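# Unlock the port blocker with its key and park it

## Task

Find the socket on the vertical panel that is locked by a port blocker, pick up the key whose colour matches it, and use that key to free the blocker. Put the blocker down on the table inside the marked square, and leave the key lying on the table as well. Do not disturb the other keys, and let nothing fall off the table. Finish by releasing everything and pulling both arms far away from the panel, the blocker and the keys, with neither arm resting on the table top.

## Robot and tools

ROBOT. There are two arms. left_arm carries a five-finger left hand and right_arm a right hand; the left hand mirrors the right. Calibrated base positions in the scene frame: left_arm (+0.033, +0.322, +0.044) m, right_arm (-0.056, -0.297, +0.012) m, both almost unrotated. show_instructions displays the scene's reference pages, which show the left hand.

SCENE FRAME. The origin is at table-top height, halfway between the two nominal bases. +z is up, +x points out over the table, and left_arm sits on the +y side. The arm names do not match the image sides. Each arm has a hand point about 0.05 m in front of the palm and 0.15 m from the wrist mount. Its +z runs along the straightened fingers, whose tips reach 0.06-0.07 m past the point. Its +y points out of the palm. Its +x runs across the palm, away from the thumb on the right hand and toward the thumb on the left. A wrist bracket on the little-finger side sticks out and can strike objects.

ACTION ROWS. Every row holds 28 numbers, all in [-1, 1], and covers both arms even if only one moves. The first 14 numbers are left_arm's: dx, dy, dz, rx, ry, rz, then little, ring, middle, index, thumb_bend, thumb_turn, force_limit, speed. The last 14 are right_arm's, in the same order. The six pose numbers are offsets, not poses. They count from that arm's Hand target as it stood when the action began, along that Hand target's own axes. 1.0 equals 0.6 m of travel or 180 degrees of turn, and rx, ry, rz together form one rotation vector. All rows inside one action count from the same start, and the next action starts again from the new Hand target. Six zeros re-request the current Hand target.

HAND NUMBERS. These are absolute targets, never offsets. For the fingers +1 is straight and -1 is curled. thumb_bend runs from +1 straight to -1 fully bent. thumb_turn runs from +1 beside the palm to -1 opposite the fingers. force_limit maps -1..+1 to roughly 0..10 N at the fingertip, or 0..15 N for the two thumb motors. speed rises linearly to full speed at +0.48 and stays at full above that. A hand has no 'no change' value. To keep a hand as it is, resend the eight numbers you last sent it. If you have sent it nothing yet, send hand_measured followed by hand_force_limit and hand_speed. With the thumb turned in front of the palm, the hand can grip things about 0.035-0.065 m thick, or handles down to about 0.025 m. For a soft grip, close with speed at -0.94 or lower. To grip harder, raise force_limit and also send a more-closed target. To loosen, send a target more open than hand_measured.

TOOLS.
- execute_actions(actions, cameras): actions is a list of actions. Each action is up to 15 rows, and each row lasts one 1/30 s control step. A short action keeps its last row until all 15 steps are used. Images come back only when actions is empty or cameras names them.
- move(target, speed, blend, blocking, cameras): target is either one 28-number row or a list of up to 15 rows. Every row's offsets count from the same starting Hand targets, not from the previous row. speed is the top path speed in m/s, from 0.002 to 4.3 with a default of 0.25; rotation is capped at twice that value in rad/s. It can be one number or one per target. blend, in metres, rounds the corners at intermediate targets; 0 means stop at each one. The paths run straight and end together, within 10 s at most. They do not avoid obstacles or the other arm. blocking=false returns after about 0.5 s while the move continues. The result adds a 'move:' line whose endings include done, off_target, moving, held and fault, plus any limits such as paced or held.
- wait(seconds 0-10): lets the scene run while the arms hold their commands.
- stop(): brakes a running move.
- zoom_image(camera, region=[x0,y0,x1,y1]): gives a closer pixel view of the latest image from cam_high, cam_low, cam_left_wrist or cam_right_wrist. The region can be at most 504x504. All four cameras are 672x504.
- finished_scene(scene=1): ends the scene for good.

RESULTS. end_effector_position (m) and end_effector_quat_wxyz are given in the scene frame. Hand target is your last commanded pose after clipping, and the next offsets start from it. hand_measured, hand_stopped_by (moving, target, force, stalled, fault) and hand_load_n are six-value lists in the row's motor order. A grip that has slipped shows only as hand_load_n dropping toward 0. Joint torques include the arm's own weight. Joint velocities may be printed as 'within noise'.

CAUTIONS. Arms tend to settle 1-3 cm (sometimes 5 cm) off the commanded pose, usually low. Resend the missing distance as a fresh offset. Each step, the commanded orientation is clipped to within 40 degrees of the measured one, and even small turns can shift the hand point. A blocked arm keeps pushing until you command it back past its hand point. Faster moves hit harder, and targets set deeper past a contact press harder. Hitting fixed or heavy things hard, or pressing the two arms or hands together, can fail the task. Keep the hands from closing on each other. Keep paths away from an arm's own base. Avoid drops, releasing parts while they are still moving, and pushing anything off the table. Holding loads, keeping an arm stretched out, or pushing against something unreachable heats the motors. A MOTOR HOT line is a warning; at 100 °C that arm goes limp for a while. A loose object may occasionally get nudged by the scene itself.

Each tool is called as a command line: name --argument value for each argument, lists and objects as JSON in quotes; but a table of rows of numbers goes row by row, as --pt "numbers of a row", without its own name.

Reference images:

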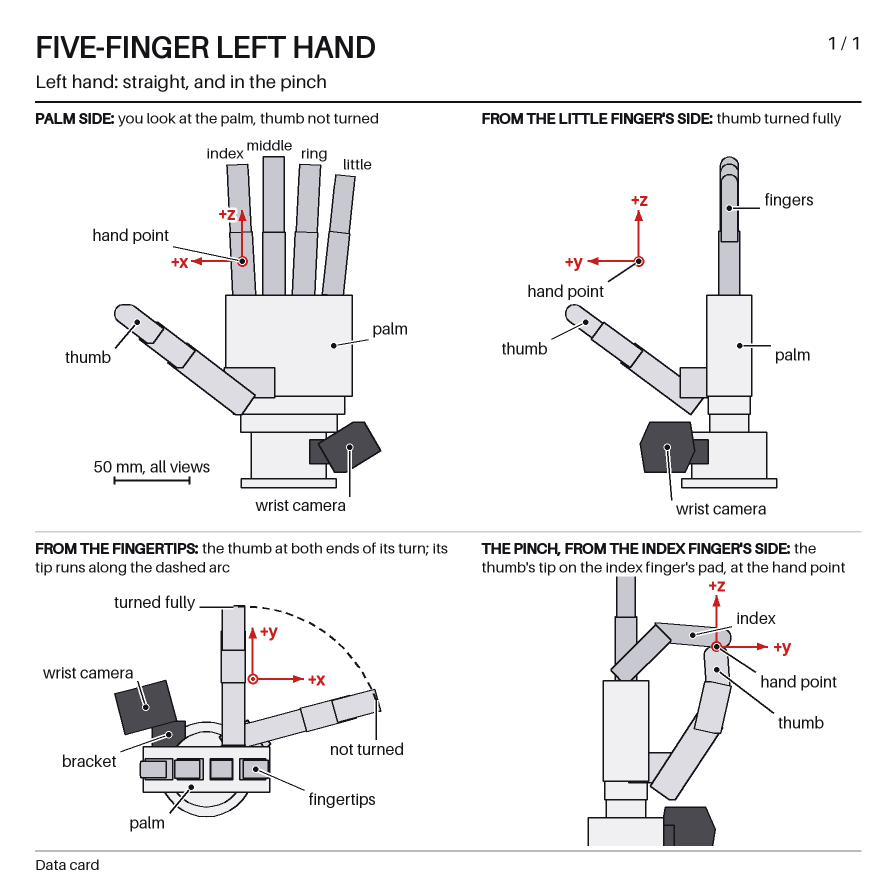

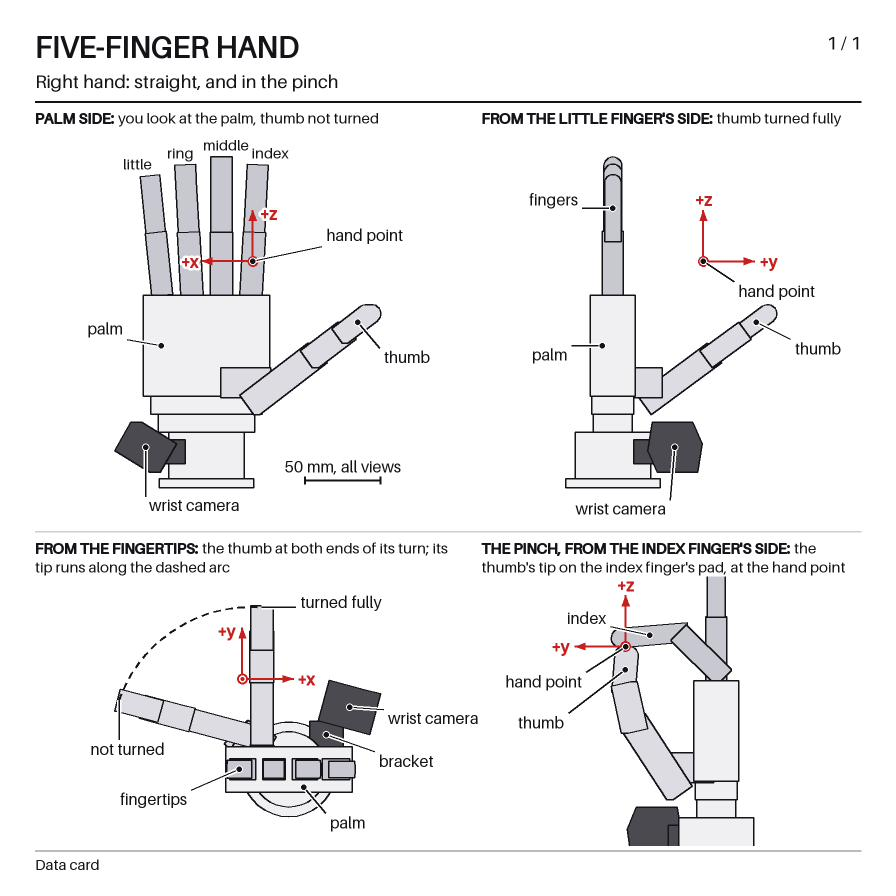

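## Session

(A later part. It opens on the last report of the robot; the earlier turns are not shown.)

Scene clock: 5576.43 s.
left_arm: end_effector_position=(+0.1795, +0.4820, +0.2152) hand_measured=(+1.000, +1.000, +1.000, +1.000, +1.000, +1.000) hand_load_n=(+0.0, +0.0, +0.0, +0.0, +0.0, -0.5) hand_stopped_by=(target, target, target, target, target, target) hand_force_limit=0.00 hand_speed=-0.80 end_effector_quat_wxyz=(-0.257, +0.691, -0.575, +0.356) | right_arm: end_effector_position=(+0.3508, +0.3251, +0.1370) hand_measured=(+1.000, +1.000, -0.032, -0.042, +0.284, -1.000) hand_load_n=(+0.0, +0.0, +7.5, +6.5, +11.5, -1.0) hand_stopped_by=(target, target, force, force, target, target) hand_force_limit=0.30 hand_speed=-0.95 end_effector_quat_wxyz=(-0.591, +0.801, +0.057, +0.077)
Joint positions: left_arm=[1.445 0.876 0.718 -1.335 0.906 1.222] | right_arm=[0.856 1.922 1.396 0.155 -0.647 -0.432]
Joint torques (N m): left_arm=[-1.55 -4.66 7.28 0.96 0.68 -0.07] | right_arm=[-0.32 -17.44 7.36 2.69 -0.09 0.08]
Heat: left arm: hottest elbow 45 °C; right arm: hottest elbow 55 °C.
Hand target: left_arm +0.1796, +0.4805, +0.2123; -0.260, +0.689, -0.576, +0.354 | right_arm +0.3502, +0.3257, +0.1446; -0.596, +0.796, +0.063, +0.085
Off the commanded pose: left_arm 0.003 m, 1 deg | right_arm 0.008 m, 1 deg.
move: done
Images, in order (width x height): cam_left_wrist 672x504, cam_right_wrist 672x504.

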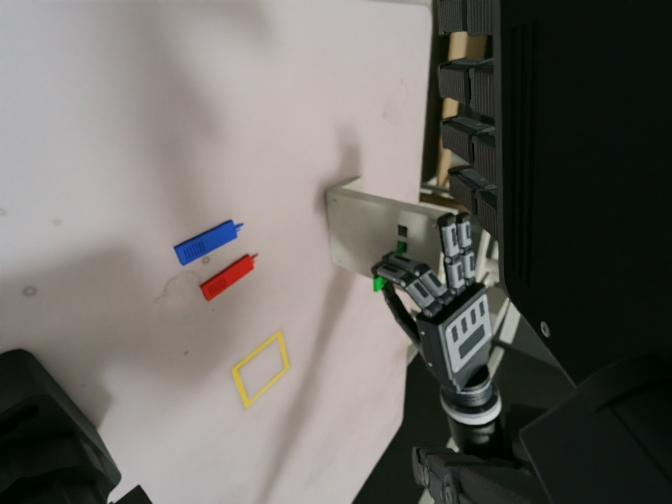

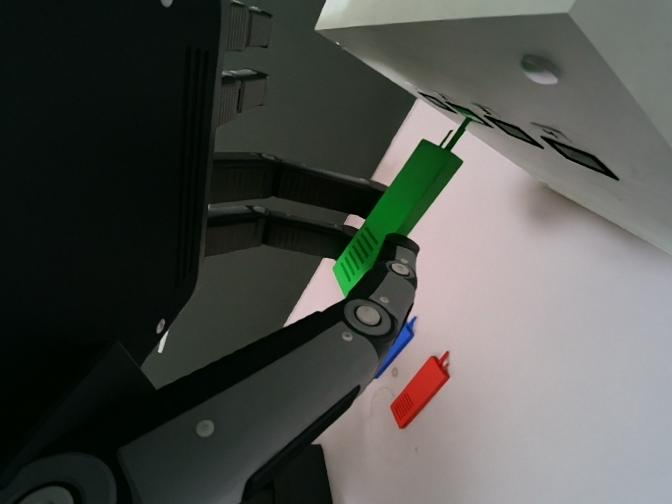

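move --pt "0 0 0 0 0 0 1 1 1 1 1 1 0.0 -0.8 -0.0494 -0.0158 0.0167 0 0 0 1 1 -0.4 -0.4 0.28 -1 0.3 -0.95" --pt "0 0 0 0 0 0 1 1 1 1 1 1 0.0 -0.8 0.0250 -0.0009 0.0232 0 0 0 1 1 -0.4 -0.4 0.28 -1 0.3 -0.95" --speed 0.05

move --target '[0,0,0,0,0,0,1,1,1,1,1,1,0.0,-0.8,0.0114,0.0037,-0.0041,0,0,0,1,1,-0.4,-0.4,0.28,-1,0.3,-0.95]' --speed 0.02

move --target '[0,0,0,0,0,0,1,1,1,1,1,1,0.0,-0.8,0.00652,0.0016,-0.0006,0,0,0,1,1,-0.4,-0.4,0.28,-1,0.3,-0.95]' --speed 0.02

Scene clock: 5655.13 s.
left_arm: end_effector_position=(+0.1795, +0.4820, +0.2152) hand_measured=(+1.000, +1.000, +1.000, +1.000, +1.000, +1.000) hand_load_n=(+0.0, +0.0, +0.0, +0.0, +0.0, +0.0) hand_stopped_by=(target, target, target, target, target, target) hand_force_limit=0.00 hand_speed=-0.80 end_effector_quat_wxyz=(-0.257, +0.691, -0.575, +0.356) | right_arm: end_effector_position=(+0.3508, +0.3299, +0.1342) hand_measured=(+1.000, +1.000, -0.032, -0.042, +0.284, -1.000) hand_load_n=(+0.0, +0.0, +7.5, +6.5, +11.5, -1.0) hand_stopped_by=(target, target, force, force, target, target) hand_force_limit=0.30 hand_speed=-0.95 end_effector_quat_wxyz=(-0.591, +0.801, +0.058, +0.076)
Joint positions: left_arm=[1.445 0.876 0.718 -1.335 0.906 1.222] | right_arm=[0.86 1.935 1.408 0.154 -0.645 -0.432]
Joint torques (N m): left_arm=[-1.55 -4.54 7.35 0.95 0.68 -0.06] | right_arm=[-1.03 -15.15 11.48 1.76 -0.32 0.06]
Heat: left arm: hottest elbow 45 °C; right arm: hottest elbow 54 °C.
Hand target: left_arm +0.1796, +0.4805, +0.2123; -0.260, +0.689, -0.576, +0.354 | right_arm +0.3655, +0.3392, +0.1443; -0.596, +0.796, +0.063, +0.085
Off the commanded pose: left_arm 0.003 m, 1 deg | right_arm 0.020 m, 1 deg.
move: off_target (right_arm)

Scene clock: 5655.93 s.
left_arm: end_effector_position=(+0.1795, +0.4820, +0.2152) hand_measured=(+1.000, +1.000, +1.000, +1.000, +1.000, +1.000) hand_load_n=(+0.0, +0.0, +0.0, +0.0, +0.0, -0.5) hand_stopped_by=(target, target, target, target, target, target) hand_force_limit=0.00 hand_speed=-0.80 end_effector_quat_wxyz=(-0.257, +0.691, -0.575, +0.356) | right_arm: end_effector_position=(+0.3535, +0.3289, +0.1344) hand_measured=(+1.000, +1.000, -0.032, -0.042, +0.284, -1.000) hand_load_n=(+0.0, +0.0, +7.5, +6.5, +11.5, -1.0) hand_stopped_by=(target, target, force, force, target, target) hand_force_limit=0.30 hand_speed=-0.95 end_effector_quat_wxyz=(-0.591, +0.801, +0.059, +0.072)
Joint positions: left_arm=[1.445 0.876 0.718 -1.335 0.906 1.222] | right_arm=[0.854 1.94 1.417 0.147 -0.658 -0.432]
Joint torques (N m): left_arm=[-1.49 -4.72 7.28 1.01 0.69 -0.07] | right_arm=[-1.67 -15.15 11.55 1.63 -0.22 0.01]
Heat: left arm: hottest elbow 45 °C; right arm: hottest elbow 54 °C.
Hand target: left_arm +0.1796, +0.4805, +0.2123; -0.260, +0.689, -0.576, +0.354 | right_arm +0.3726, +0.3361, +0.1443; -0.596, +0.796, +0.063, +0.085
Off the commanded pose: left_arm 0.003 m, 1 deg | right_arm 0.023 m, 2 deg.
move: off_target (right_arm)

Scene clock: 5656.73 s.
left_arm: end_effector_position=(+0.1795, +0.4820, +0.2152) hand_measured=(+1.000, +1.000, +1.000, +1.000, +1.000, +1.000) hand_load_n=(+0.0, +0.0, +0.0, +0.0, +0.0, +0.0) hand_stopped_by=(target, target, target, target, target, target) hand_force_limit=0.00 hand_speed=-0.80 end_effector_quat_wxyz=(-0.257, +0.691, -0.575, +0.356) | right_arm: end_effector_position=(+0.3540, +0.3288, +0.1345) hand_measured=(+1.000, +1.000, -0.032, -0.042, +0.284, -1.000) hand_load_n=(+0.0, +0.0, +7.0, +7.0, +11.0, +0.0) hand_stopped_by=(target, target, force, force, target, target) hand_force_limit=0.30 hand_speed=-0.95 end_effector_quat_wxyz=(-0.591, +0.801, +0.060, +0.069)
Joint positions: left_arm=[1.445 0.876 0.718 -1.335 0.906 1.222] | right_arm=[0.852 1.942 1.422 0.14 -0.666 -0.432]
Joint torques (N m): left_arm=[-1.44 -4.72 7.31 1.02 0.68 -0.06] | right_arm=[-1.96 -15.15 11.73 1.81 -0.09 -0.02]
Heat: left arm: hottest elbow 45 °C; right arm: hottest elbow 54 °C.
Hand target: left_arm +0.1796, +0.4805, +0.2123; -0.260, +0.689, -0.576, +0.354 | right_arm +0.3765, +0.3356, +0.1442; -0.596, +0.796, +0.063, +0.084
Off the commanded pose: left_arm 0.003 m, 1 deg | right_arm 0.026 m, 2 deg.
move: off_target (right_arm)

wait --seconds 0.1 --cameras '["cam_right_wrist"]'

zoom_image --camera "cam_right_wrist" --region '[425, 90, 485, 150]'

Scene clock: 5661.00 s.
left_arm: end_effector_position=(+0.1795, +0.4820, +0.2152) hand_measured=(+1.000, +1.000, +1.000, +1.000, +1.000, +1.000) hand_load_n=(+0.0, +0.0, +0.0, +0.0, +0.0, -0.5) hand_stopped_by=(target, target, target, target, target, target) hand_force_limit=0.00 hand_speed=-0.80 end_effector_quat_wxyz=(-0.257, +0.691, -0.575, +0.356) | right_arm: end_effector_position=(+0.3540, +0.3288, +0.1345) hand_measured=(+1.000, +1.000, -0.032, -0.042, +0.284, -1.000) hand_load_n=(+0.0, +0.0, +7.0, +7.0, +11.0, -0.5) hand_stopped_by=(target, target, force, force, target, target) hand_force_limit=0.30 hand_speed=-0.95 end_effector_quat_wxyz=(-0.591, +0.802, +0.059, +0.069)
Joint positions: left_arm=[1.445 0.876 0.718 -1.335 0.906 1.222] | right_arm=[0.852 1.942 1.422 0.139 -0.666 -0.432]
Joint torques (N m): left_arm=[-1.55 -4.78 7.3 1.03 0.68 -0.07] | right_arm=[-1.85 -14.97 11.75 1.78 -0.11 -0.02]
Heat: left arm: hottest elbow 45 °C; right arm: hottest elbow 54 °C.
Hand target: left_arm +0.1796, +0.4805, +0.2123; -0.260, +0.689, -0.576, +0.354 | right_arm +0.3765, +0.3355, +0.1442; -0.596, +0.796, +0.063, +0.084
Off the commanded pose: left_arm 0.003 m, 1 deg | right_arm 0.026 m, 2 deg.
wait: 0.10 s; at rest from the start
Images, in order (width x height): cam_right_wrist 672x504.

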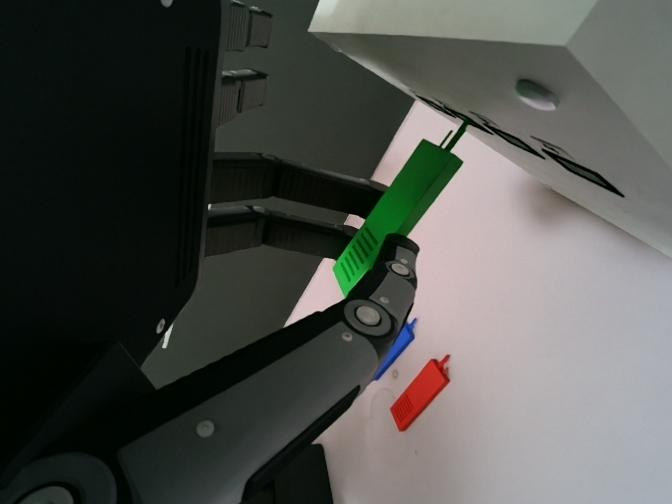

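Scaled by 8.400 from the camera's 672x504 image, which has a finer 960x720 frame.

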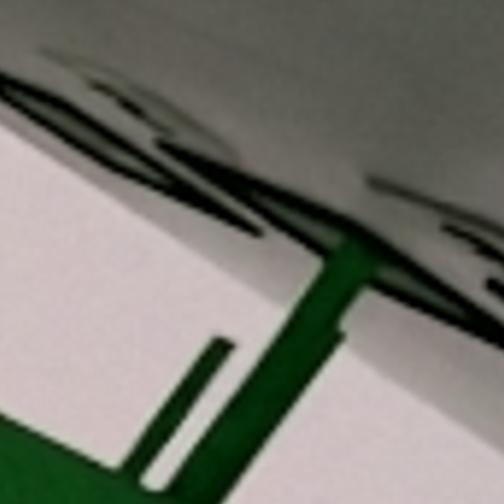

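move --pt "0 0 0 0 0 0 1 1 1 1 1 1 0.0 -0.8 -0.0923 -0.0200 -0.0010 0 0 0 1 1 -0.4 -0.4 0.28 -1 0.3 -0.95" --pt "0 0 0 0 0 0 1 1 1 1 1 1 0.0 -0.8 -0.0179 -0.0065 0.0046 0 0 0 1 1 -0.4 -0.4 0.28 -1 0.3 -0.95" --pt "0 0 0 0 0 0 1 1 1 1 1 1 0.0 -0.8 -0.0112 -0.0038 0.0010 0 0 0 1 1 -0.4 -0.4 0.28 -1 0.3 -0.95" --speed '[0.06,0.05,0.02]'

Scene clock: 5684.90 s.
left_arm: end_effector_position=(+0.1795, +0.4820, +0.2152) hand_measured=(+1.000, +1.000, +1.000, +1.000, +1.000, +1.000) hand_load_n=(+0.0, +0.0, +0.0, +0.0, +0.0, -0.5) hand_stopped_by=(target, target, target, target, target, target) hand_force_limit=0.00 hand_speed=-0.80 end_effector_quat_wxyz=(-0.257, +0.691, -0.575, +0.356) | right_arm: end_effector_position=(+0.3537, +0.3283, +0.1351) hand_measured=(+1.000, +1.000, -0.032, -0.042, +0.284, -1.000) hand_load_n=(-0.5, +0.0, +7.5, +7.0, +11.0, -1.0) hand_stopped_by=(target, target, force, force, target, target) hand_force_limit=0.30 hand_speed=-0.95 end_effector_quat_wxyz=(-0.591, +0.801, +0.058, +0.075)
Joint positions: left_arm=[1.445 0.876 0.718 -1.335 0.906 1.222] | right_arm=[0.855 1.936 1.413 0.149 -0.652 -0.431]
Joint torques (N m): left_arm=[-1.49 -4.66 7.32 0.98 0.69 -0.06] | right_arm=[-1.14 -15.15 11.49 1.7 -0.33 0.03]
Heat: left arm: hottest elbow 45 °C; right arm: hottest elbow 56 °C.
Hand target: left_arm +0.1796, +0.4805, +0.2123; -0.260, +0.689, -0.576, +0.354 | right_arm +0.3695, +0.3369, +0.1451; -0.596, +0.796, +0.063, +0.085
Off the commanded pose: left_arm 0.003 m, 1 deg | right_arm 0.020 m, 1 deg.
move: off_target (right_arm)

move --target '[0,0,0,0,0,0,1,1,1,1,1,1,0.0,-0.8,0.00978,0.0024,-0.0010,0,0,0,1,1,-0.4,-0.4,0.28,-1,0.3,-0.95]' --speed 0.02

move --target '[0,0,0,0,0,0,1,1,1,1,1,1,0.0,-0.8,0.00489,0.0012,-0.0005,0,0,0,1,1,-0.4,-0.4,0.28,-1,0.3,-0.95]' --speed 0.02 --cameras '["cam_right_wrist"]'

zoom_image --camera "cam_right_wrist" --region '[425, 95, 485, 155]'

Scene clock: 5690.97 s.
left_arm: end_effector_position=(+0.1795, +0.4820, +0.2152) hand_measured=(+1.000, +1.000, +1.000, +1.000, +1.000, +1.000) hand_load_n=(+0.0, +0.0, +0.0, +0.0, -0.5, +0.0) hand_stopped_by=(target, target, target, target, target, target) hand_force_limit=0.00 hand_speed=-0.80 end_effector_quat_wxyz=(-0.257, +0.691, -0.575, +0.356) | right_arm: end_effector_position=(+0.3583, +0.3275, +0.1351) hand_measured=(+1.000, +1.000, -0.032, -0.042, +0.284, -1.000) hand_load_n=(+0.0, +0.0, +7.5, +6.5, +11.5, -0.5) hand_stopped_by=(target, target, force, force, target, target) hand_force_limit=0.30 hand_speed=-0.95 end_effector_quat_wxyz=(-0.591, +0.801, +0.057, +0.072)
Joint positions: left_arm=[1.445 0.876 0.718 -1.335 0.906 1.222] | right_arm=[0.847 1.943 1.424 0.141 -0.661 -0.431]
Joint torques (N m): left_arm=[-1.49 -4.78 7.3 1.01 0.68 -0.06] | right_arm=[-1.26 -15.15 11.55 1.77 -0.25 -0.01]
Heat: left arm: hottest elbow 45 °C; right arm: hottest elbow 57 °C.
Hand target: left_arm +0.1796, +0.4805, +0.2123; -0.260, +0.689, -0.576, +0.354 | right_arm +0.3755, +0.3357, +0.1448; -0.596, +0.796, +0.063, +0.084
Off the commanded pose: left_arm 0.003 m, 1 deg | right_arm 0.022 m, 2 deg.
move: off_target (right_arm)

Scene clock: 5691.73 s.
left_arm: end_effector_position=(+0.1795, +0.4820, +0.2152) hand_measured=(+1.000, +1.000, +1.000, +1.000, +1.000, +1.000) hand_load_n=(+0.0, +0.0, +0.0, +0.0, +0.0, -0.5) hand_stopped_by=(target, target, target, target, target, target) hand_force_limit=0.00 hand_speed=-0.80 end_effector_quat_wxyz=(-0.257, +0.691, -0.575, +0.356) | right_arm: end_effector_position=(+0.3586, +0.3279, +0.1353) hand_measured=(+1.000, +1.000, -0.032, -0.042, +0.284, -1.000) hand_load_n=(-0.5, +0.0, +7.0, +7.5, +11.0, -0.5) hand_stopped_by=(target, target, force, force, target, target) hand_force_limit=0.30 hand_speed=-0.95 end_effector_quat_wxyz=(-0.591, +0.801, +0.057, +0.070)
Joint positions: left_arm=[1.445 0.876 0.718 -1.335 0.906 1.222] | right_arm=[0.847 1.945 1.429 0.137 -0.666 -0.431]
Joint torques (N m): left_arm=[-1.49 -4.6 7.32 0.96 0.68 -0.06] | right_arm=[-1.55 -15.15 11.71 1.74 -0.19 -0.03]
Heat: left arm: hottest elbow 45 °C; right arm: hottest elbow 57 °C.
Hand target: left_arm +0.1796, +0.4805, +0.2123; -0.260, +0.689, -0.576, +0.354 | right_arm +0.3785, +0.3353, +0.1449; -0.596, +0.796, +0.063, +0.084
Off the commanded pose: left_arm 0.003 m, 1 deg | right_arm 0.023 m, 2 deg.
move: off_target (right_arm)
Images, in order (width x height): cam_right_wrist 672x504.

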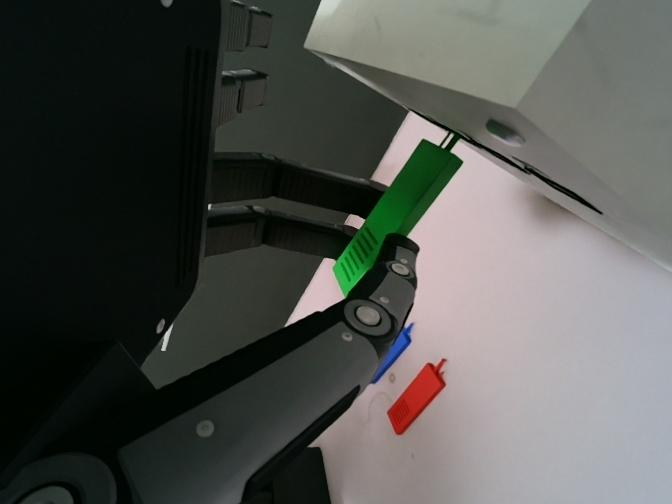

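Scaled by 8.400 from the camera's 672x504 image, which has a finer 960x720 frame.

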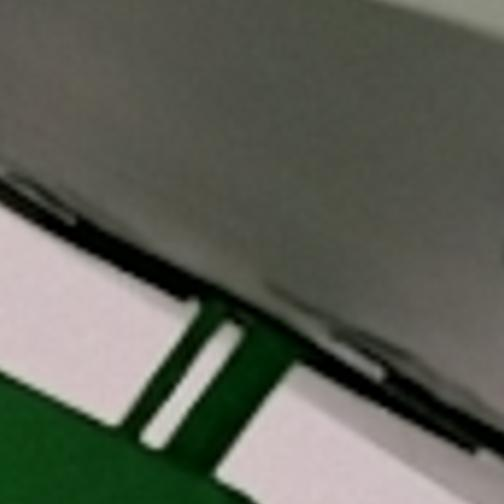

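move --target '[0,0,0,0,0,0,1,1,1,1,1,1,0.0,-0.8,0.0016,0.0003,0.0001,-0.0109,-0.0022,-0.0007,1,1,-0.4,-0.4,0.28,-1,0.3,-0.95]' --speed 0.02

move --target '[0,0,0,0,0,0,1,1,1,1,1,1,0.0,-0.8,0.0016,0.0003,0.0001,0.0163,0.0033,0.001,1,1,-0.4,-0.4,0.28,-1,0.3,-0.95]' --speed 0.02

move --target '[0,0,0,0,0,0,1,1,1,1,1,1,0.0,-0.8,0.0,0.0,0.0,-0.0163,-0.0033,-0.001,1,1,-0.4,-0.4,0.28,-1,0.3,-0.95]' --speed 0.02 --cameras '["cam_right_wrist"]'

zoom_image --camera "cam_right_wrist" --region '[425, 95, 485, 155]'

Scene clock: 5700.40 s.
left_arm: end_effector_position=(+0.1795, +0.4820, +0.2152) hand_measured=(+1.000, +1.000, +1.000, +1.000, +1.000, +1.000) hand_load_n=(+0.0, +0.0, +0.0, +0.0, +0.0, +0.0) hand_stopped_by=(target, target, target, target, target, target) hand_force_limit=0.00 hand_speed=-0.80 end_effector_quat_wxyz=(-0.257, +0.691, -0.575, +0.356) | right_arm: end_effector_position=(+0.3595, +0.3269, +0.1361) hand_measured=(+1.000, +1.000, -0.032, -0.042, +0.284, -1.000) hand_load_n=(+0.0, +0.0, +7.5, +6.5, +11.0, -1.0) hand_stopped_by=(target, target, force, force, target, target) hand_force_limit=0.30 hand_speed=-0.95 end_effector_quat_wxyz=(-0.579, +0.811, +0.056, +0.064)
Joint positions: left_arm=[1.445 0.876 0.718 -1.335 0.906 1.222] | right_arm=[0.847 1.946 1.456 0.069 -0.663 -0.448]
Joint torques (N m): left_arm=[-1.61 -4.78 7.3 0.94 0.68 -0.06] | right_arm=[-1.2 -15.27 11.75 1.69 0.21 -0.14]
Heat: left arm: hottest elbow 45 °C; right arm: hottest elbow 59 °C.
Hand target: left_arm +0.1796, +0.4805, +0.2123; -0.260, +0.689, -0.576, +0.354 | right_arm +0.3794, +0.3354, +0.1451; -0.582, +0.806, +0.064, +0.084
Off the commanded pose: left_arm 0.003 m, 1 deg | right_arm 0.023 m, 2 deg.
move: off_target (right_arm)

Scene clock: 5702.23 s.
left_arm: end_effector_position=(+0.1795, +0.4820, +0.2152) hand_measured=(+1.000, +1.000, +1.000, +1.000, +1.000, +1.000) hand_load_n=(+0.0, +0.0, +0.0, +0.0, +0.0, +0.0) hand_stopped_by=(target, target, target, target, target, target) hand_force_limit=0.00 hand_speed=-0.80 end_effector_quat_wxyz=(-0.257, +0.691, -0.575, +0.356) | right_arm: end_effector_position=(+0.3610, +0.3303, +0.1382) hand_measured=(+1.000, +1.000, -0.032, -0.042, +0.284, -1.000) hand_load_n=(+0.0, +0.0, +4.0, +9.0, +12.0, +3.0) hand_stopped_by=(target, target, force, force, target, target) hand_force_limit=0.30 hand_speed=-0.95 end_effector_quat_wxyz=(-0.591, +0.803, +0.055, +0.060)
Joint positions: left_arm=[1.445 0.876 0.718 -1.335 0.906 1.222] | right_arm=[0.843 1.955 1.456 0.109 -0.68 -0.423]
Joint torques (N m): left_arm=[-1.55 -4.6 7.34 1.02 0.69 -0.06] | right_arm=[-1.61 -15.74 9.44 3.96 0.07 0.01]
Heat: left arm: hottest elbow 45 °C; right arm: hottest elbow 59 °C.
Hand target: left_arm +0.1796, +0.4805, +0.2123; -0.260, +0.689, -0.576, +0.354 | right_arm +0.3805, +0.3353, +0.1449; -0.603, +0.791, +0.062, +0.085
Off the commanded pose: left_arm 0.003 m, 1 deg | right_arm 0.021 m, 4 deg.
move: off_target (right_arm)

Scene clock: 5703.97 s.
left_arm: end_effector_position=(+0.1795, +0.4820, +0.2152) hand_measured=(+1.000, +1.000, +1.000, +1.000, +1.000, +1.000) hand_load_n=(+0.0, +0.0, +0.0, +0.0, +0.0, +0.0) hand_stopped_by=(target, target, target, target, target, target) hand_force_limit=0.00 hand_speed=-0.80 end_effector_quat_wxyz=(-0.257, +0.691, -0.575, +0.356) | right_arm: end_effector_position=(+0.3616, +0.3285, +0.1345) hand_measured=(+1.000, +1.000, -0.032, -0.042, +0.284, -1.000) hand_load_n=(+0.0, +0.0, +7.5, +7.0, +10.5, -0.5) hand_stopped_by=(target, target, force, force, target, target) hand_force_limit=0.30 hand_speed=-0.95 end_effector_quat_wxyz=(-0.580, +0.810, +0.057, +0.063)
Joint positions: left_arm=[1.445 0.876 0.718 -1.335 0.906 1.222] | right_arm=[0.845 1.955 1.465 0.07 -0.667 -0.448]
Joint torques (N m): left_arm=[-1.55 -4.84 7.28 0.98 0.68 -0.08] | right_arm=[-1.2 -15.91 11.38 1.66 0.35 -0.14]
Heat: left arm: hottest elbow 45 °C; right arm: hottest elbow 59 °C.
Hand target: left_arm +0.1796, +0.4805, +0.2123; -0.260, +0.689, -0.576, +0.354 | right_arm +0.3805, +0.3353, +0.1449; -0.582, +0.807, +0.064, +0.084
Off the commanded pose: left_arm 0.003 m, 1 deg | right_arm 0.023 m, 3 deg.
move: off_target (right_arm)
Images, in order (width x height): cam_right_wrist 672x504.

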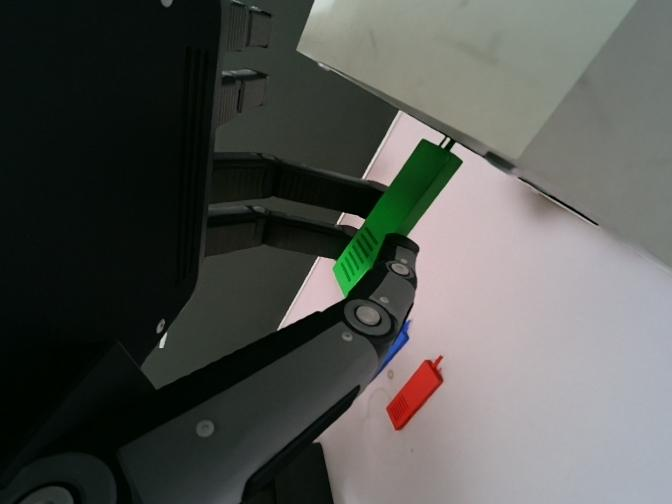

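Scaled by 8.400 from the camera's 672x504 image, which has a finer 960x720 frame.

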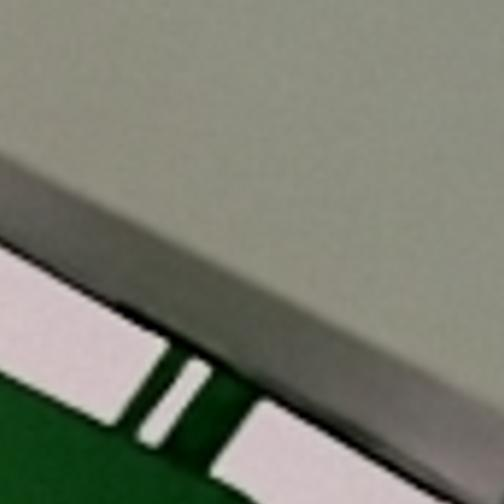

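move --target '[0,0,0,0,0,0,1,1,1,1,1,1,0.0,-0.8,0.0033,0.0006,0.0002,0.0163,0.0033,0.001,1,1,-0.4,-0.4,0.28,-1,0.3,-0.95]' --speed 0.02

move --target '[0,0,0,0,0,0,1,1,1,1,1,1,0.0,-0.8,0.0016,0.0003,0.0001,-0.0163,-0.0033,-0.001,1,1,-0.4,-0.4,0.28,-1,0.3,-0.95]' --speed 0.02

move --target '[0,0,0,0,0,0,1,1,1,1,1,1,0.0,-0.8,0.0016,0.0003,0.0001,-0.0109,-0.0022,-0.0007,1,1,-0.4,-0.4,0.28,-1,0.3,-0.95]' --speed 0.02 --cameras '["cam_right_wrist"]'

zoom_image --camera "cam_right_wrist" --region '[425, 95, 485, 155]'

Scene clock: 5712.27 s.
left_arm: end_effector_position=(+0.1795, +0.4820, +0.2152) hand_measured=(+1.000, +1.000, +1.000, +1.000, +1.000, +1.000) hand_load_n=(+0.0, +0.0, +0.0, +0.0, +0.0, +0.0) hand_stopped_by=(target, target, target, target, target, target) hand_force_limit=0.00 hand_speed=-0.80 end_effector_quat_wxyz=(-0.257, +0.691, -0.575, +0.356) | right_arm: end_effector_position=(+0.3623, +0.3307, +0.1385) hand_measured=(+1.000, +1.000, -0.032, -0.042, +0.284, -1.000) hand_load_n=(+0.0, +0.0, +3.5, +10.0, +12.5, +4.0) hand_stopped_by=(target, target, force, force, target, target) hand_force_limit=0.30 hand_speed=-0.95 end_effector_quat_wxyz=(-0.590, +0.804, +0.053, +0.057)
Joint positions: left_arm=[1.445 0.876 0.718 -1.335 0.906 1.222] | right_arm=[0.841 1.959 1.465 0.1 -0.684 -0.419]
Joint torques (N m): left_arm=[-1.44 -4.66 7.31 0.98 0.68 -0.07] | right_arm=[-1.67 -15.85 9.22 4.1 0.13 -0.06]
Heat: left arm: hottest elbow 45 °C; right arm: hottest elbow 60 °C.
Hand target: left_arm +0.1796, +0.4805, +0.2123; -0.260, +0.689, -0.576, +0.354 | right_arm +0.3825, +0.3354, +0.1451; -0.603, +0.791, +0.062, +0.085
Off the commanded pose: left_arm 0.003 m, 1 deg | right_arm 0.022 m, 4 deg.
move: off_target (right_arm)

Scene clock: 5714.00 s.
left_arm: end_effector_position=(+0.1795, +0.4820, +0.2152) hand_measured=(+1.000, +1.000, +1.000, +1.000, +1.000, +1.000) hand_load_n=(+0.0, +0.0, +0.0, +0.0, +0.0, +0.0) hand_stopped_by=(target, target, target, target, target, target) hand_force_limit=0.00 hand_speed=-0.80 end_effector_quat_wxyz=(-0.257, +0.691, -0.575, +0.356) | right_arm: end_effector_position=(+0.3627, +0.3288, +0.1349) hand_measured=(+1.000, +1.000, -0.032, -0.042, +0.284, -1.000) hand_load_n=(+0.0, +0.0, +6.5, +8.0, +11.0, +0.5) hand_stopped_by=(target, target, force, force, target, target) hand_force_limit=0.30 hand_speed=-0.95 end_effector_quat_wxyz=(-0.580, +0.811, +0.056, +0.060)
Joint positions: left_arm=[1.445 0.876 0.718 -1.335 0.906 1.222] | right_arm=[0.843 1.959 1.472 0.065 -0.673 -0.445]
Joint torques (N m): left_arm=[-1.44 -4.6 7.31 0.99 0.68 -0.06] | right_arm=[-1.32 -15.85 11.41 1.68 0.49 -0.2]
Heat: left arm: hottest elbow 45 °C; right arm: hottest elbow 60 °C.
Hand target: left_arm +0.1796, +0.4805, +0.2123; -0.260, +0.689, -0.576, +0.354 | right_arm +0.3835, +0.3354, +0.1452; -0.582, +0.806, +0.064, +0.083
Off the commanded pose: left_arm 0.003 m, 1 deg | right_arm 0.024 m, 3 deg.
move: off_target (right_arm)

Scene clock: 5715.33 s.
left_arm: end_effector_position=(+0.1795, +0.4820, +0.2152) hand_measured=(+1.000, +1.000, +1.000, +1.000, +1.000, +1.000) hand_load_n=(+0.0, +0.0, +0.0, +0.0, +0.0, -0.5) hand_stopped_by=(target, target, target, target, target, target) hand_force_limit=0.00 hand_speed=-0.80 end_effector_quat_wxyz=(-0.257, +0.691, -0.575, +0.356) | right_arm: end_effector_position=(+0.3628, +0.3288, +0.1351) hand_measured=(+1.000, +1.000, -0.032, -0.042, +0.284, -1.000) hand_load_n=(+0.0, +0.0, +7.5, +7.0, +11.0, +0.0) hand_stopped_by=(target, target, force, force, target, target) hand_force_limit=0.30 hand_speed=-0.95 end_effector_quat_wxyz=(-0.565, +0.821, +0.058, +0.060)
Joint positions: left_arm=[1.445 0.876 0.718 -1.335 0.906 1.222] | right_arm=[0.848 1.959 1.498 -0.003 -0.658 -0.473]
Joint torques (N m): left_arm=[-1.49 -4.72 7.35 0.98 0.68 -0.07] | right_arm=[-1.44 -15.79 11.67 1.74 0.4 -0.16]
Heat: left arm: hottest elbow 45 °C; right arm: hottest elbow 60 °C.
Hand target: left_arm +0.1796, +0.4805, +0.2123; -0.260, +0.689, -0.576, +0.354 | right_arm +0.3845, +0.3353, +0.1451; -0.568, +0.817, +0.066, +0.082
Off the commanded pose: left_arm 0.003 m, 1 deg | right_arm 0.025 m, 3 deg.
move: off_target (right_arm)
Images, in order (width x height): cam_right_wrist 672x504.

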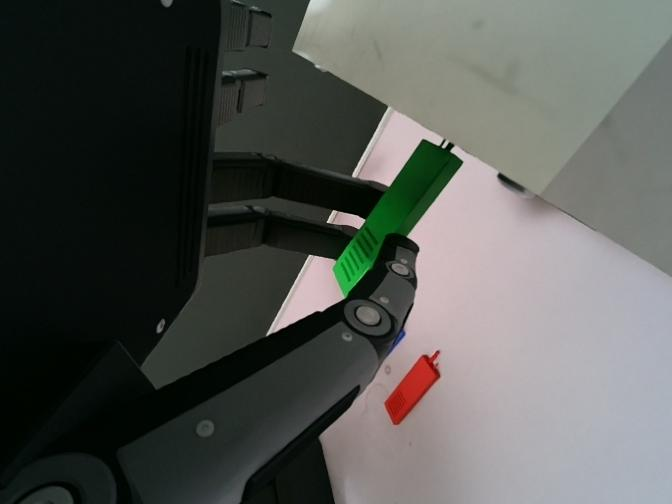

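Scaled by 8.400 from the camera's 672x504 image, which has a finer 960x720 frame.

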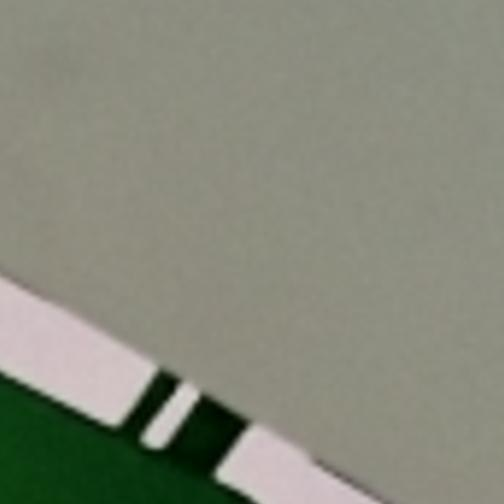

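move --target '[0,0,0,0,0,0,1,1,1,1,1,1,0.0,-0.8,0.0033,0.0006,0.0002,0.0109,0.0022,0.0007,1,1,-0.4,-0.4,0.28,-1,0.3,-0.95]' --speed 0.02

move --target '[0,0,0,0,0,0,1,1,1,1,1,1,0.0,-0.8,0.0016,0.0003,0.0001,0.0109,0.0022,0.0007,1,1,-0.4,-0.4,0.28,-1,0.3,-0.95]' --speed 0.02

move --target '[0,0,0,0,0,0,1,1,1,1,1,1,0.0,-0.8,0.0016,0.0003,0.0001,-0.0218,-0.0044,-0.0014,1,1,-0.4,-0.4,0.28,-1,0.3,-0.95]' --speed 0.02 --cameras '["cam_right_wrist"]'

zoom_image --camera "cam_right_wrist" --region '[425, 95, 485, 155]'

Scene clock: 5724.73 s.
left_arm: end_effector_position=(+0.1795, +0.4820, +0.2152) hand_measured=(+1.000, +1.000, +1.000, +1.000, +1.000, +1.000) hand_load_n=(-0.5, +0.0, +0.0, +0.0, +0.0, -0.5) hand_stopped_by=(target, target, target, target, target, target) hand_force_limit=0.00 hand_speed=-0.80 end_effector_quat_wxyz=(-0.257, +0.691, -0.575, +0.356) | right_arm: end_effector_position=(+0.3627, +0.3299, +0.1365) hand_measured=(+1.000, +1.000, -0.032, -0.042, +0.284, -1.000) hand_load_n=(+0.0, +0.0, +5.0, +8.5, +12.0, +2.0) hand_stopped_by=(target, target, force, force, target, target) hand_force_limit=0.30 hand_speed=-0.95 end_effector_quat_wxyz=(-0.569, +0.818, +0.061, +0.059)
Joint positions: left_arm=[1.445 0.876 0.718 -1.335 0.906 1.222] | right_arm=[0.847 1.96 1.498 0.007 -0.667 -0.471]
Joint torques (N m): left_arm=[-1.38 -4.78 7.31 0.94 0.69 -0.06] | right_arm=[-2.02 -15.68 10.22 3.73 0.02 0.02]
Heat: left arm: hottest elbow 45 °C; right arm: hottest elbow 61 °C.
Hand target: left_arm +0.1796, +0.4805, +0.2123; -0.260, +0.689, -0.576, +0.354 | right_arm +0.3863, +0.3354, +0.1450; -0.582, +0.807, +0.064, +0.083
Off the commanded pose: left_arm 0.003 m, 1 deg | right_arm 0.026 m, 3 deg.
move: off_target (right_arm)

Scene clock: 5726.10 s.
left_arm: end_effector_position=(+0.1795, +0.4820, +0.2152) hand_measured=(+1.000, +1.000, +1.000, +1.000, +1.000, +1.000) hand_load_n=(+0.0, +0.0, +0.0, +0.0, +0.0, +0.0) hand_stopped_by=(target, target, target, target, target, target) hand_force_limit=0.00 hand_speed=-0.80 end_effector_quat_wxyz=(-0.257, +0.691, -0.575, +0.356) | right_arm: end_effector_position=(+0.3640, +0.3311, +0.1392) hand_measured=(+1.000, +1.000, -0.032, -0.042, +0.284, -1.000) hand_load_n=(+0.0, +0.0, +2.5, +11.0, +13.5, +5.0) hand_stopped_by=(target, target, force, force, target, target) hand_force_limit=0.30 hand_speed=-0.95 end_effector_quat_wxyz=(-0.582, +0.810, +0.052, +0.052)
Joint positions: left_arm=[1.445 0.876 0.718 -1.335 0.906 1.222] | right_arm=[0.84 1.964 1.49 0.052 -0.685 -0.428]
Joint torques (N m): left_arm=[-1.61 -4.6 7.3 0.99 0.68 -0.07] | right_arm=[-1.9 -15.85 9.24 4.42 0.24 -0.14]
Heat: left arm: hottest elbow 45 °C; right arm: hottest elbow 61 °C.
Hand target: left_arm +0.1796, +0.4805, +0.2123; -0.260, +0.689, -0.576, +0.354 | right_arm +0.3875, +0.3353, +0.1450; -0.596, +0.796, +0.063, +0.085
Off the commanded pose: left_arm 0.003 m, 1 deg | right_arm 0.024 m, 5 deg.
move: off_target (right_arm)

Scene clock: 5728.27 s.
left_arm: end_effector_position=(+0.1795, +0.4820, +0.2152) hand_measured=(+1.000, +1.000, +1.000, +1.000, +1.000, +1.000) hand_load_n=(+0.0, +0.0, +0.0, +0.0, +0.0, -0.5) hand_stopped_by=(target, target, target, target, target, target) hand_force_limit=0.00 hand_speed=-0.80 end_effector_quat_wxyz=(-0.257, +0.691, -0.575, +0.356) | right_arm: end_effector_position=(+0.3637, +0.3290, +0.1348) hand_measured=(+1.000, +1.000, -0.032, -0.042, +0.284, -1.000) hand_load_n=(+0.0, +0.0, +6.5, +8.0, +11.0, +1.0) hand_stopped_by=(target, target, force, force, target, target) hand_force_limit=0.30 hand_speed=-0.95 end_effector_quat_wxyz=(-0.565, +0.821, +0.056, +0.055)
Joint positions: left_arm=[1.445 0.876 0.718 -1.335 0.906 1.222] | right_arm=[0.845 1.964 1.507 -0.011 -0.666 -0.467]
Joint torques (N m): left_arm=[-1.49 -4.72 7.35 0.98 0.68 -0.06] | right_arm=[-1.55 -15.79 11.75 1.73 0.57 -0.23]
Heat: left arm: hottest elbow 45 °C; right arm: hottest elbow 61 °C.
Hand target: left_arm +0.1796, +0.4805, +0.2123; -0.260, +0.689, -0.576, +0.354 | right_arm +0.3886, +0.3354, +0.1451; -0.568, +0.817, +0.065, +0.082
Off the commanded pose: left_arm 0.003 m, 1 deg | right_arm 0.028 m, 3 deg.
move: off_target (right_arm)
Images, in order (width x height): cam_right_wrist 672x504.

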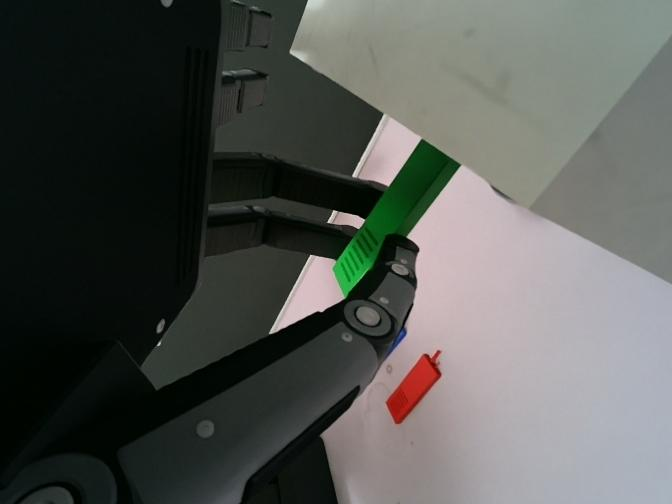

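Scaled by 8.400 from the camera's 672x504 image, which has a finer 960x720 frame.

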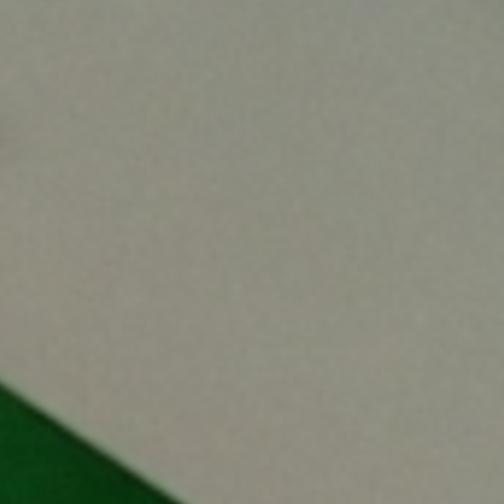

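move --target '[0,0,0,0,0,0,1,1,1,1,1,1,0.0,-0.8,-0.0002,0.0046,-0.0125,0,0,0,1,1,-0.4,-0.4,0.28,-1,0.3,-0.95]' --speed 0.02

move --target '[0,0,0,0,0,0,1,1,1,1,1,1,0.0,-0.8,-0.0163,-0.0033,-0.0010,0,0,0,1,1,-0.4,-0.4,0.28,-1,0.3,-0.95]' --speed 0.02

move --target '[0,0,0,0,0,0,1,1,1,1,1,1,0.0,-0.8,-0.0130,-0.0026,-0.0008,0,0,0,1,1,-0.4,-0.4,0.28,-1,0.3,-0.95]' --speed 0.02

move --target '[0,0,0,0,0,0,1,1,1,1,1,1,0.0,-0.8,-0.0065,-0.0013,-0.0004,0,0,0,1,1,-0.4,-0.4,0.28,-1,0.3,-0.95]' --speed 0.02 --cameras '["cam_right_wrist"]'

zoom_image --camera "cam_right_wrist" --region '[425, 95, 485, 155]'

Scene clock: 5741.20 s.
left_arm: end_effector_position=(+0.1795, +0.4820, +0.2152) hand_measured=(+1.000, +1.000, +1.000, +1.000, +1.000, +1.000) hand_load_n=(+0.0, +0.0, -0.5, +0.0, +0.0, +0.0) hand_stopped_by=(target, target, target, target, target, target) hand_force_limit=0.00 hand_speed=-0.80 end_effector_quat_wxyz=(-0.257, +0.691, -0.575, +0.356) | right_arm: end_effector_position=(+0.3634, +0.3291, +0.1347) hand_measured=(+1.000, +1.000, -0.032, -0.042, +0.284, -1.000) hand_load_n=(+0.0, +0.0, +6.0, +8.0, +11.0, +1.0) hand_stopped_by=(target, target, force, force, target, target) hand_force_limit=0.30 hand_speed=-0.95 end_effector_quat_wxyz=(-0.565, +0.821, +0.058, +0.055)
Joint positions: left_arm=[1.445 0.876 0.718 -1.335 0.906 1.222] | right_arm=[0.846 1.964 1.507 -0.012 -0.667 -0.472]
Joint torques (N m): left_arm=[-1.38 -4.66 7.31 0.96 0.68 -0.06] | right_arm=[-2.32 -16.73 10.37 1.91 0.3 -0.27]
Heat: left arm: hottest elbow 45 °C; right arm: hottest elbow 60 °C.
Hand target: left_arm +0.1796, +0.4805, +0.2123; -0.260, +0.689, -0.576, +0.354 | right_arm +0.3883, +0.3275, +0.1451; -0.568, +0.817, +0.066, +0.082
Off the commanded pose: left_arm 0.003 m, 1 deg | right_arm 0.027 m, 3 deg.
move: off_target (right_arm)

Scene clock: 5741.93 s.
left_arm: end_effector_position=(+0.1795, +0.4820, +0.2152) hand_measured=(+1.000, +1.000, +1.000, +1.000, +1.000, +1.000) hand_load_n=(+0.0, +0.0, +0.0, +0.0, +0.0, +0.0) hand_stopped_by=(target, target, target, target, target, target) hand_force_limit=0.00 hand_speed=-0.80 end_effector_quat_wxyz=(-0.257, +0.691, -0.575, +0.356) | right_arm: end_effector_position=(+0.3636, +0.3295, +0.1359) hand_measured=(+1.000, +1.000, -0.032, -0.042, +0.284, -1.000) hand_load_n=(+0.0, +0.0, +6.0, +8.0, +11.5, +1.5) hand_stopped_by=(target, target, force, force, target, target) hand_force_limit=0.30 hand_speed=-0.95 end_effector_quat_wxyz=(-0.565, +0.821, +0.058, +0.057)
Joint positions: left_arm=[1.445 0.876 0.718 -1.335 0.906 1.222] | right_arm=[0.847 1.962 1.507 -0.012 -0.663 -0.472]
Joint torques (N m): left_arm=[-1.44 -4.66 7.31 0.96 0.69 -0.06] | right_arm=[-1.44 -17.73 8.64 2.44 0.51 -0.2]
Heat: left arm: hottest elbow 45 °C; right arm: hottest elbow 60 °C.
Hand target: left_arm +0.1796, +0.4805, +0.2123; -0.260, +0.689, -0.576, +0.354 | right_arm +0.3784, +0.3275, +0.1453; -0.568, +0.817, +0.066, +0.082
Off the commanded pose: left_arm 0.003 m, 1 deg | right_arm 0.017 m, 3 deg.
move: off_target (right_arm)

Scene clock: 5742.73 s.
left_arm: end_effector_position=(+0.1795, +0.4820, +0.2152) hand_measured=(+1.000, +1.000, +1.000, +1.000, +1.000, +1.000) hand_load_n=(+0.0, +0.0, +0.0, +0.0, +0.0, -0.5) hand_stopped_by=(target, target, target, target, target, target) hand_force_limit=0.00 hand_speed=-0.80 end_effector_quat_wxyz=(-0.257, +0.691, -0.575, +0.356) | right_arm: end_effector_position=(+0.3629, +0.3292, +0.1362) hand_measured=(+1.000, +1.000, -0.032, -0.042, +0.284, -1.000) hand_load_n=(+0.0, +0.0, +8.0, +6.0, +11.0, -1.0) hand_stopped_by=(target, target, force, force, target, target) hand_force_limit=0.30 hand_speed=-0.95 end_effector_quat_wxyz=(-0.563, +0.822, +0.056, +0.063)
Joint positions: left_arm=[1.445 0.876 0.718 -1.335 0.906 1.222] | right_arm=[0.851 1.956 1.501 -0.012 -0.647 -0.474]
Joint torques (N m): left_arm=[-1.49 -4.72 7.34 0.98 0.68 -0.06] | right_arm=[-1.03 -18.14 7.61 2.86 0.17 -0.09]
Heat: left arm: hottest elbow 45 °C; right arm: hottest elbow 60 °C.
Hand target: left_arm +0.1796, +0.4805, +0.2123; -0.260, +0.689, -0.576, +0.354 | right_arm +0.3704, +0.3273, +0.1452; -0.568, +0.817, +0.066, +0.082
Off the commanded pose: left_arm 0.003 m, 1 deg | right_arm 0.012 m, 3 deg.
move: off_target (right_arm)

Scene clock: 5743.50 s.
left_arm: end_effector_position=(+0.1795, +0.4820, +0.2152) hand_measured=(+1.000, +1.000, +1.000, +1.000, +1.000, +1.000) hand_load_n=(+0.0, +0.0, +0.0, +0.0, +0.0, -0.5) hand_stopped_by=(target, target, target, target, target, target) hand_force_limit=0.00 hand_speed=-0.80 end_effector_quat_wxyz=(-0.257, +0.691, -0.575, +0.356) | right_arm: end_effector_position=(+0.3621, +0.3286, +0.1357) hand_measured=(+1.000, +1.000, -0.032, -0.042, +0.284, -1.000) hand_load_n=(+0.0, +0.0, +8.5, +5.5, +11.0, -1.5) hand_stopped_by=(target, target, force, force, target, target) hand_force_limit=0.30 hand_speed=-0.95 end_effector_quat_wxyz=(-0.562, +0.822, +0.057, +0.067)
Joint positions: left_arm=[1.445 0.876 0.718 -1.335 0.906 1.222] | right_arm=[0.852 1.952 1.492 -0.005 -0.64 -0.478]
Joint torques (N m): left_arm=[-1.44 -4.66 7.34 1.03 0.67 -0.05] | right_arm=[-0.73 -18.32 7.45 2.73 0.06 -0.03]
Heat: left arm: hottest elbow 45 °C; right arm: hottest elbow 60 °C.
Hand target: left_arm +0.1796, +0.4805, +0.2123; -0.260, +0.689, -0.576, +0.354 | right_arm +0.3663, +0.3274, +0.1450; -0.568, +0.817, +0.066, +0.082
Off the commanded pose: left_arm 0.003 m, 1 deg | right_arm 0.010 m, 2 deg.
move: done
Images, in order (width x height): cam_right_wrist 672x504.

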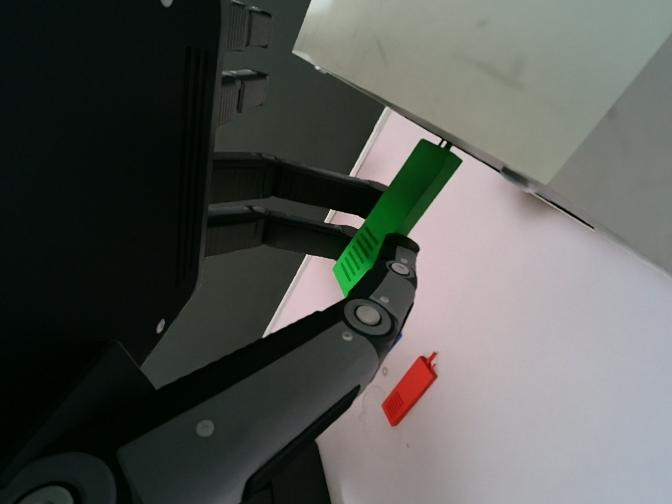

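Scaled by 8.400 from the camera's 672x504 image, which has a finer 960x720 frame.

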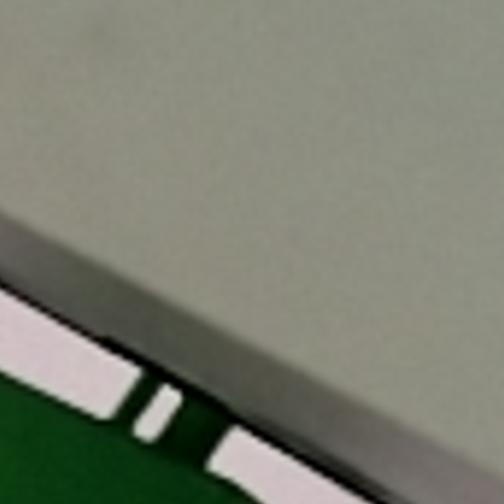

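move --target '[0,0,0,0,0,0,1,1,1,1,1,1,0.0,-0.8,-0.0066,0.0005,-0.0051,0,0,0,1,1,-0.4,-0.4,0.28,-1,0.3,-0.95]' --speed 0.02

move --target '[0,0,0,0,0,0,1,1,1,1,1,1,0.0,-0.8,-0.0066,-0.0007,-0.002,0,0,0,1,1,-0.4,-0.4,0.28,-1,0.3,-0.95]' --speed 0.02 --cameras '["cam_right_wrist"]'

zoom_image --camera "cam_right_wrist" --region '[425, 95, 485, 155]'

Scene clock: 5750.33 s.
left_arm: end_effector_position=(+0.1795, +0.4820, +0.2152) hand_measured=(+1.000, +1.000, +1.000, +1.000, +1.000, +1.000) hand_load_n=(+0.0, +0.0, +0.0, +0.0, +0.0, -0.5) hand_stopped_by=(target, target, target, target, target, target) hand_force_limit=0.00 hand_speed=-0.80 end_effector_quat_wxyz=(-0.257, +0.691, -0.575, +0.356) | right_arm: end_effector_position=(+0.3614, +0.3273, +0.1349) hand_measured=(+1.000, +1.000, -0.032, -0.042, +0.284, -1.000) hand_load_n=(+0.0, +0.0, +10.0, +4.5, +11.0, -3.0) hand_stopped_by=(target, target, force, force, target, target) hand_force_limit=0.30 hand_speed=-0.95 end_effector_quat_wxyz=(-0.563, +0.821, +0.061, +0.073)
Joint positions: left_arm=[1.445 0.876 0.718 -1.335 0.906 1.222] | right_arm=[0.854 1.946 1.478 0.011 -0.635 -0.487]
Joint torques (N m): left_arm=[-1.49 -4.72 7.34 0.96 0.68 -0.05] | right_arm=[-0.67 -18.55 7.15 2.55 -0.1 0.07]
Heat: left arm: hottest elbow 45 °C; right arm: hottest elbow 59 °C.
Hand target: left_arm +0.1796, +0.4805, +0.2123; -0.260, +0.689, -0.576, +0.354 | right_arm +0.3624, +0.3243, +0.1450; -0.567, +0.817, +0.066, +0.082
Off the commanded pose: left_arm 0.003 m, 1 deg | right_arm 0.011 m, 1 deg.
move: off_target (right_arm)

Scene clock: 5751.13 s.
left_arm: end_effector_position=(+0.1795, +0.4820, +0.2152) hand_measured=(+1.000, +1.000, +1.000, +1.000, +1.000, +1.000) hand_load_n=(+0.0, +0.0, +0.0, +0.0, +0.0, -0.5) hand_stopped_by=(target, target, target, target, target, target) hand_force_limit=0.00 hand_speed=-0.80 end_effector_quat_wxyz=(-0.257, +0.691, -0.575, +0.356) | right_arm: end_effector_position=(+0.3611, +0.3266, +0.1344) hand_measured=(+1.000, +1.000, -0.032, -0.042, +0.284, -1.000) hand_load_n=(+0.0, +0.0, +12.0, +3.0, +11.0, -4.0) hand_stopped_by=(target, target, force, force, target, target) hand_force_limit=0.30 hand_speed=-0.95 end_effector_quat_wxyz=(-0.564, +0.820, +0.064, +0.078)
Joint positions: left_arm=[1.445 0.876 0.718 -1.335 0.906 1.222] | right_arm=[0.855 1.942 1.468 0.023 -0.629 -0.493]
Joint torques (N m): left_arm=[-1.55 -4.72 7.32 1.02 0.68 -0.06] | right_arm=[-0.5 -18.73 6.98 2.26 -0.24 0.15]
Heat: left arm: hottest elbow 45 °C; right arm: hottest elbow 59 °C.
Hand target: left_arm +0.1796, +0.4805, +0.2123; -0.260, +0.689, -0.576, +0.354 | right_arm +0.3585, +0.3232, +0.1450; -0.568, +0.817, +0.066, +0.083
Off the commanded pose: left_arm 0.003 m, 1 deg | right_arm 0.011 m, 1 deg.
move: off_target (right_arm)
Images, in order (width x height): cam_right_wrist 672x504.

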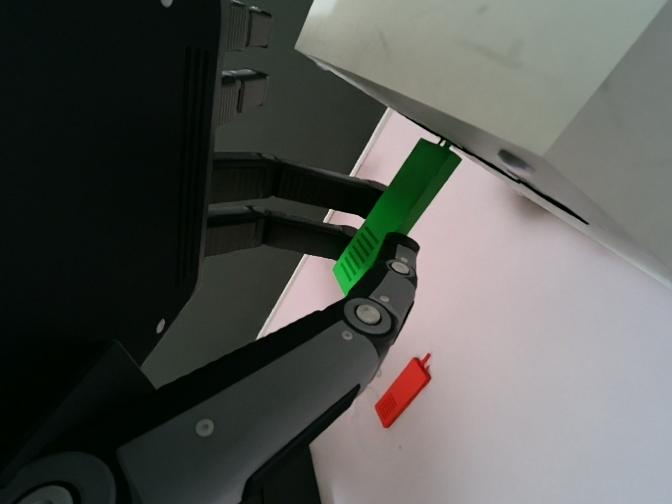

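Scaled by 8.400 from the camera's 672x504 image, which has a finer 960x720 frame.

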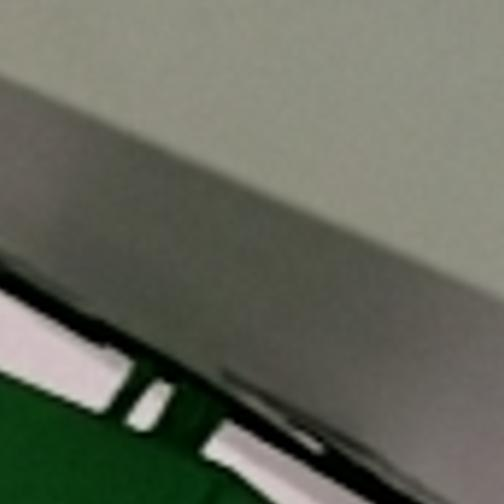

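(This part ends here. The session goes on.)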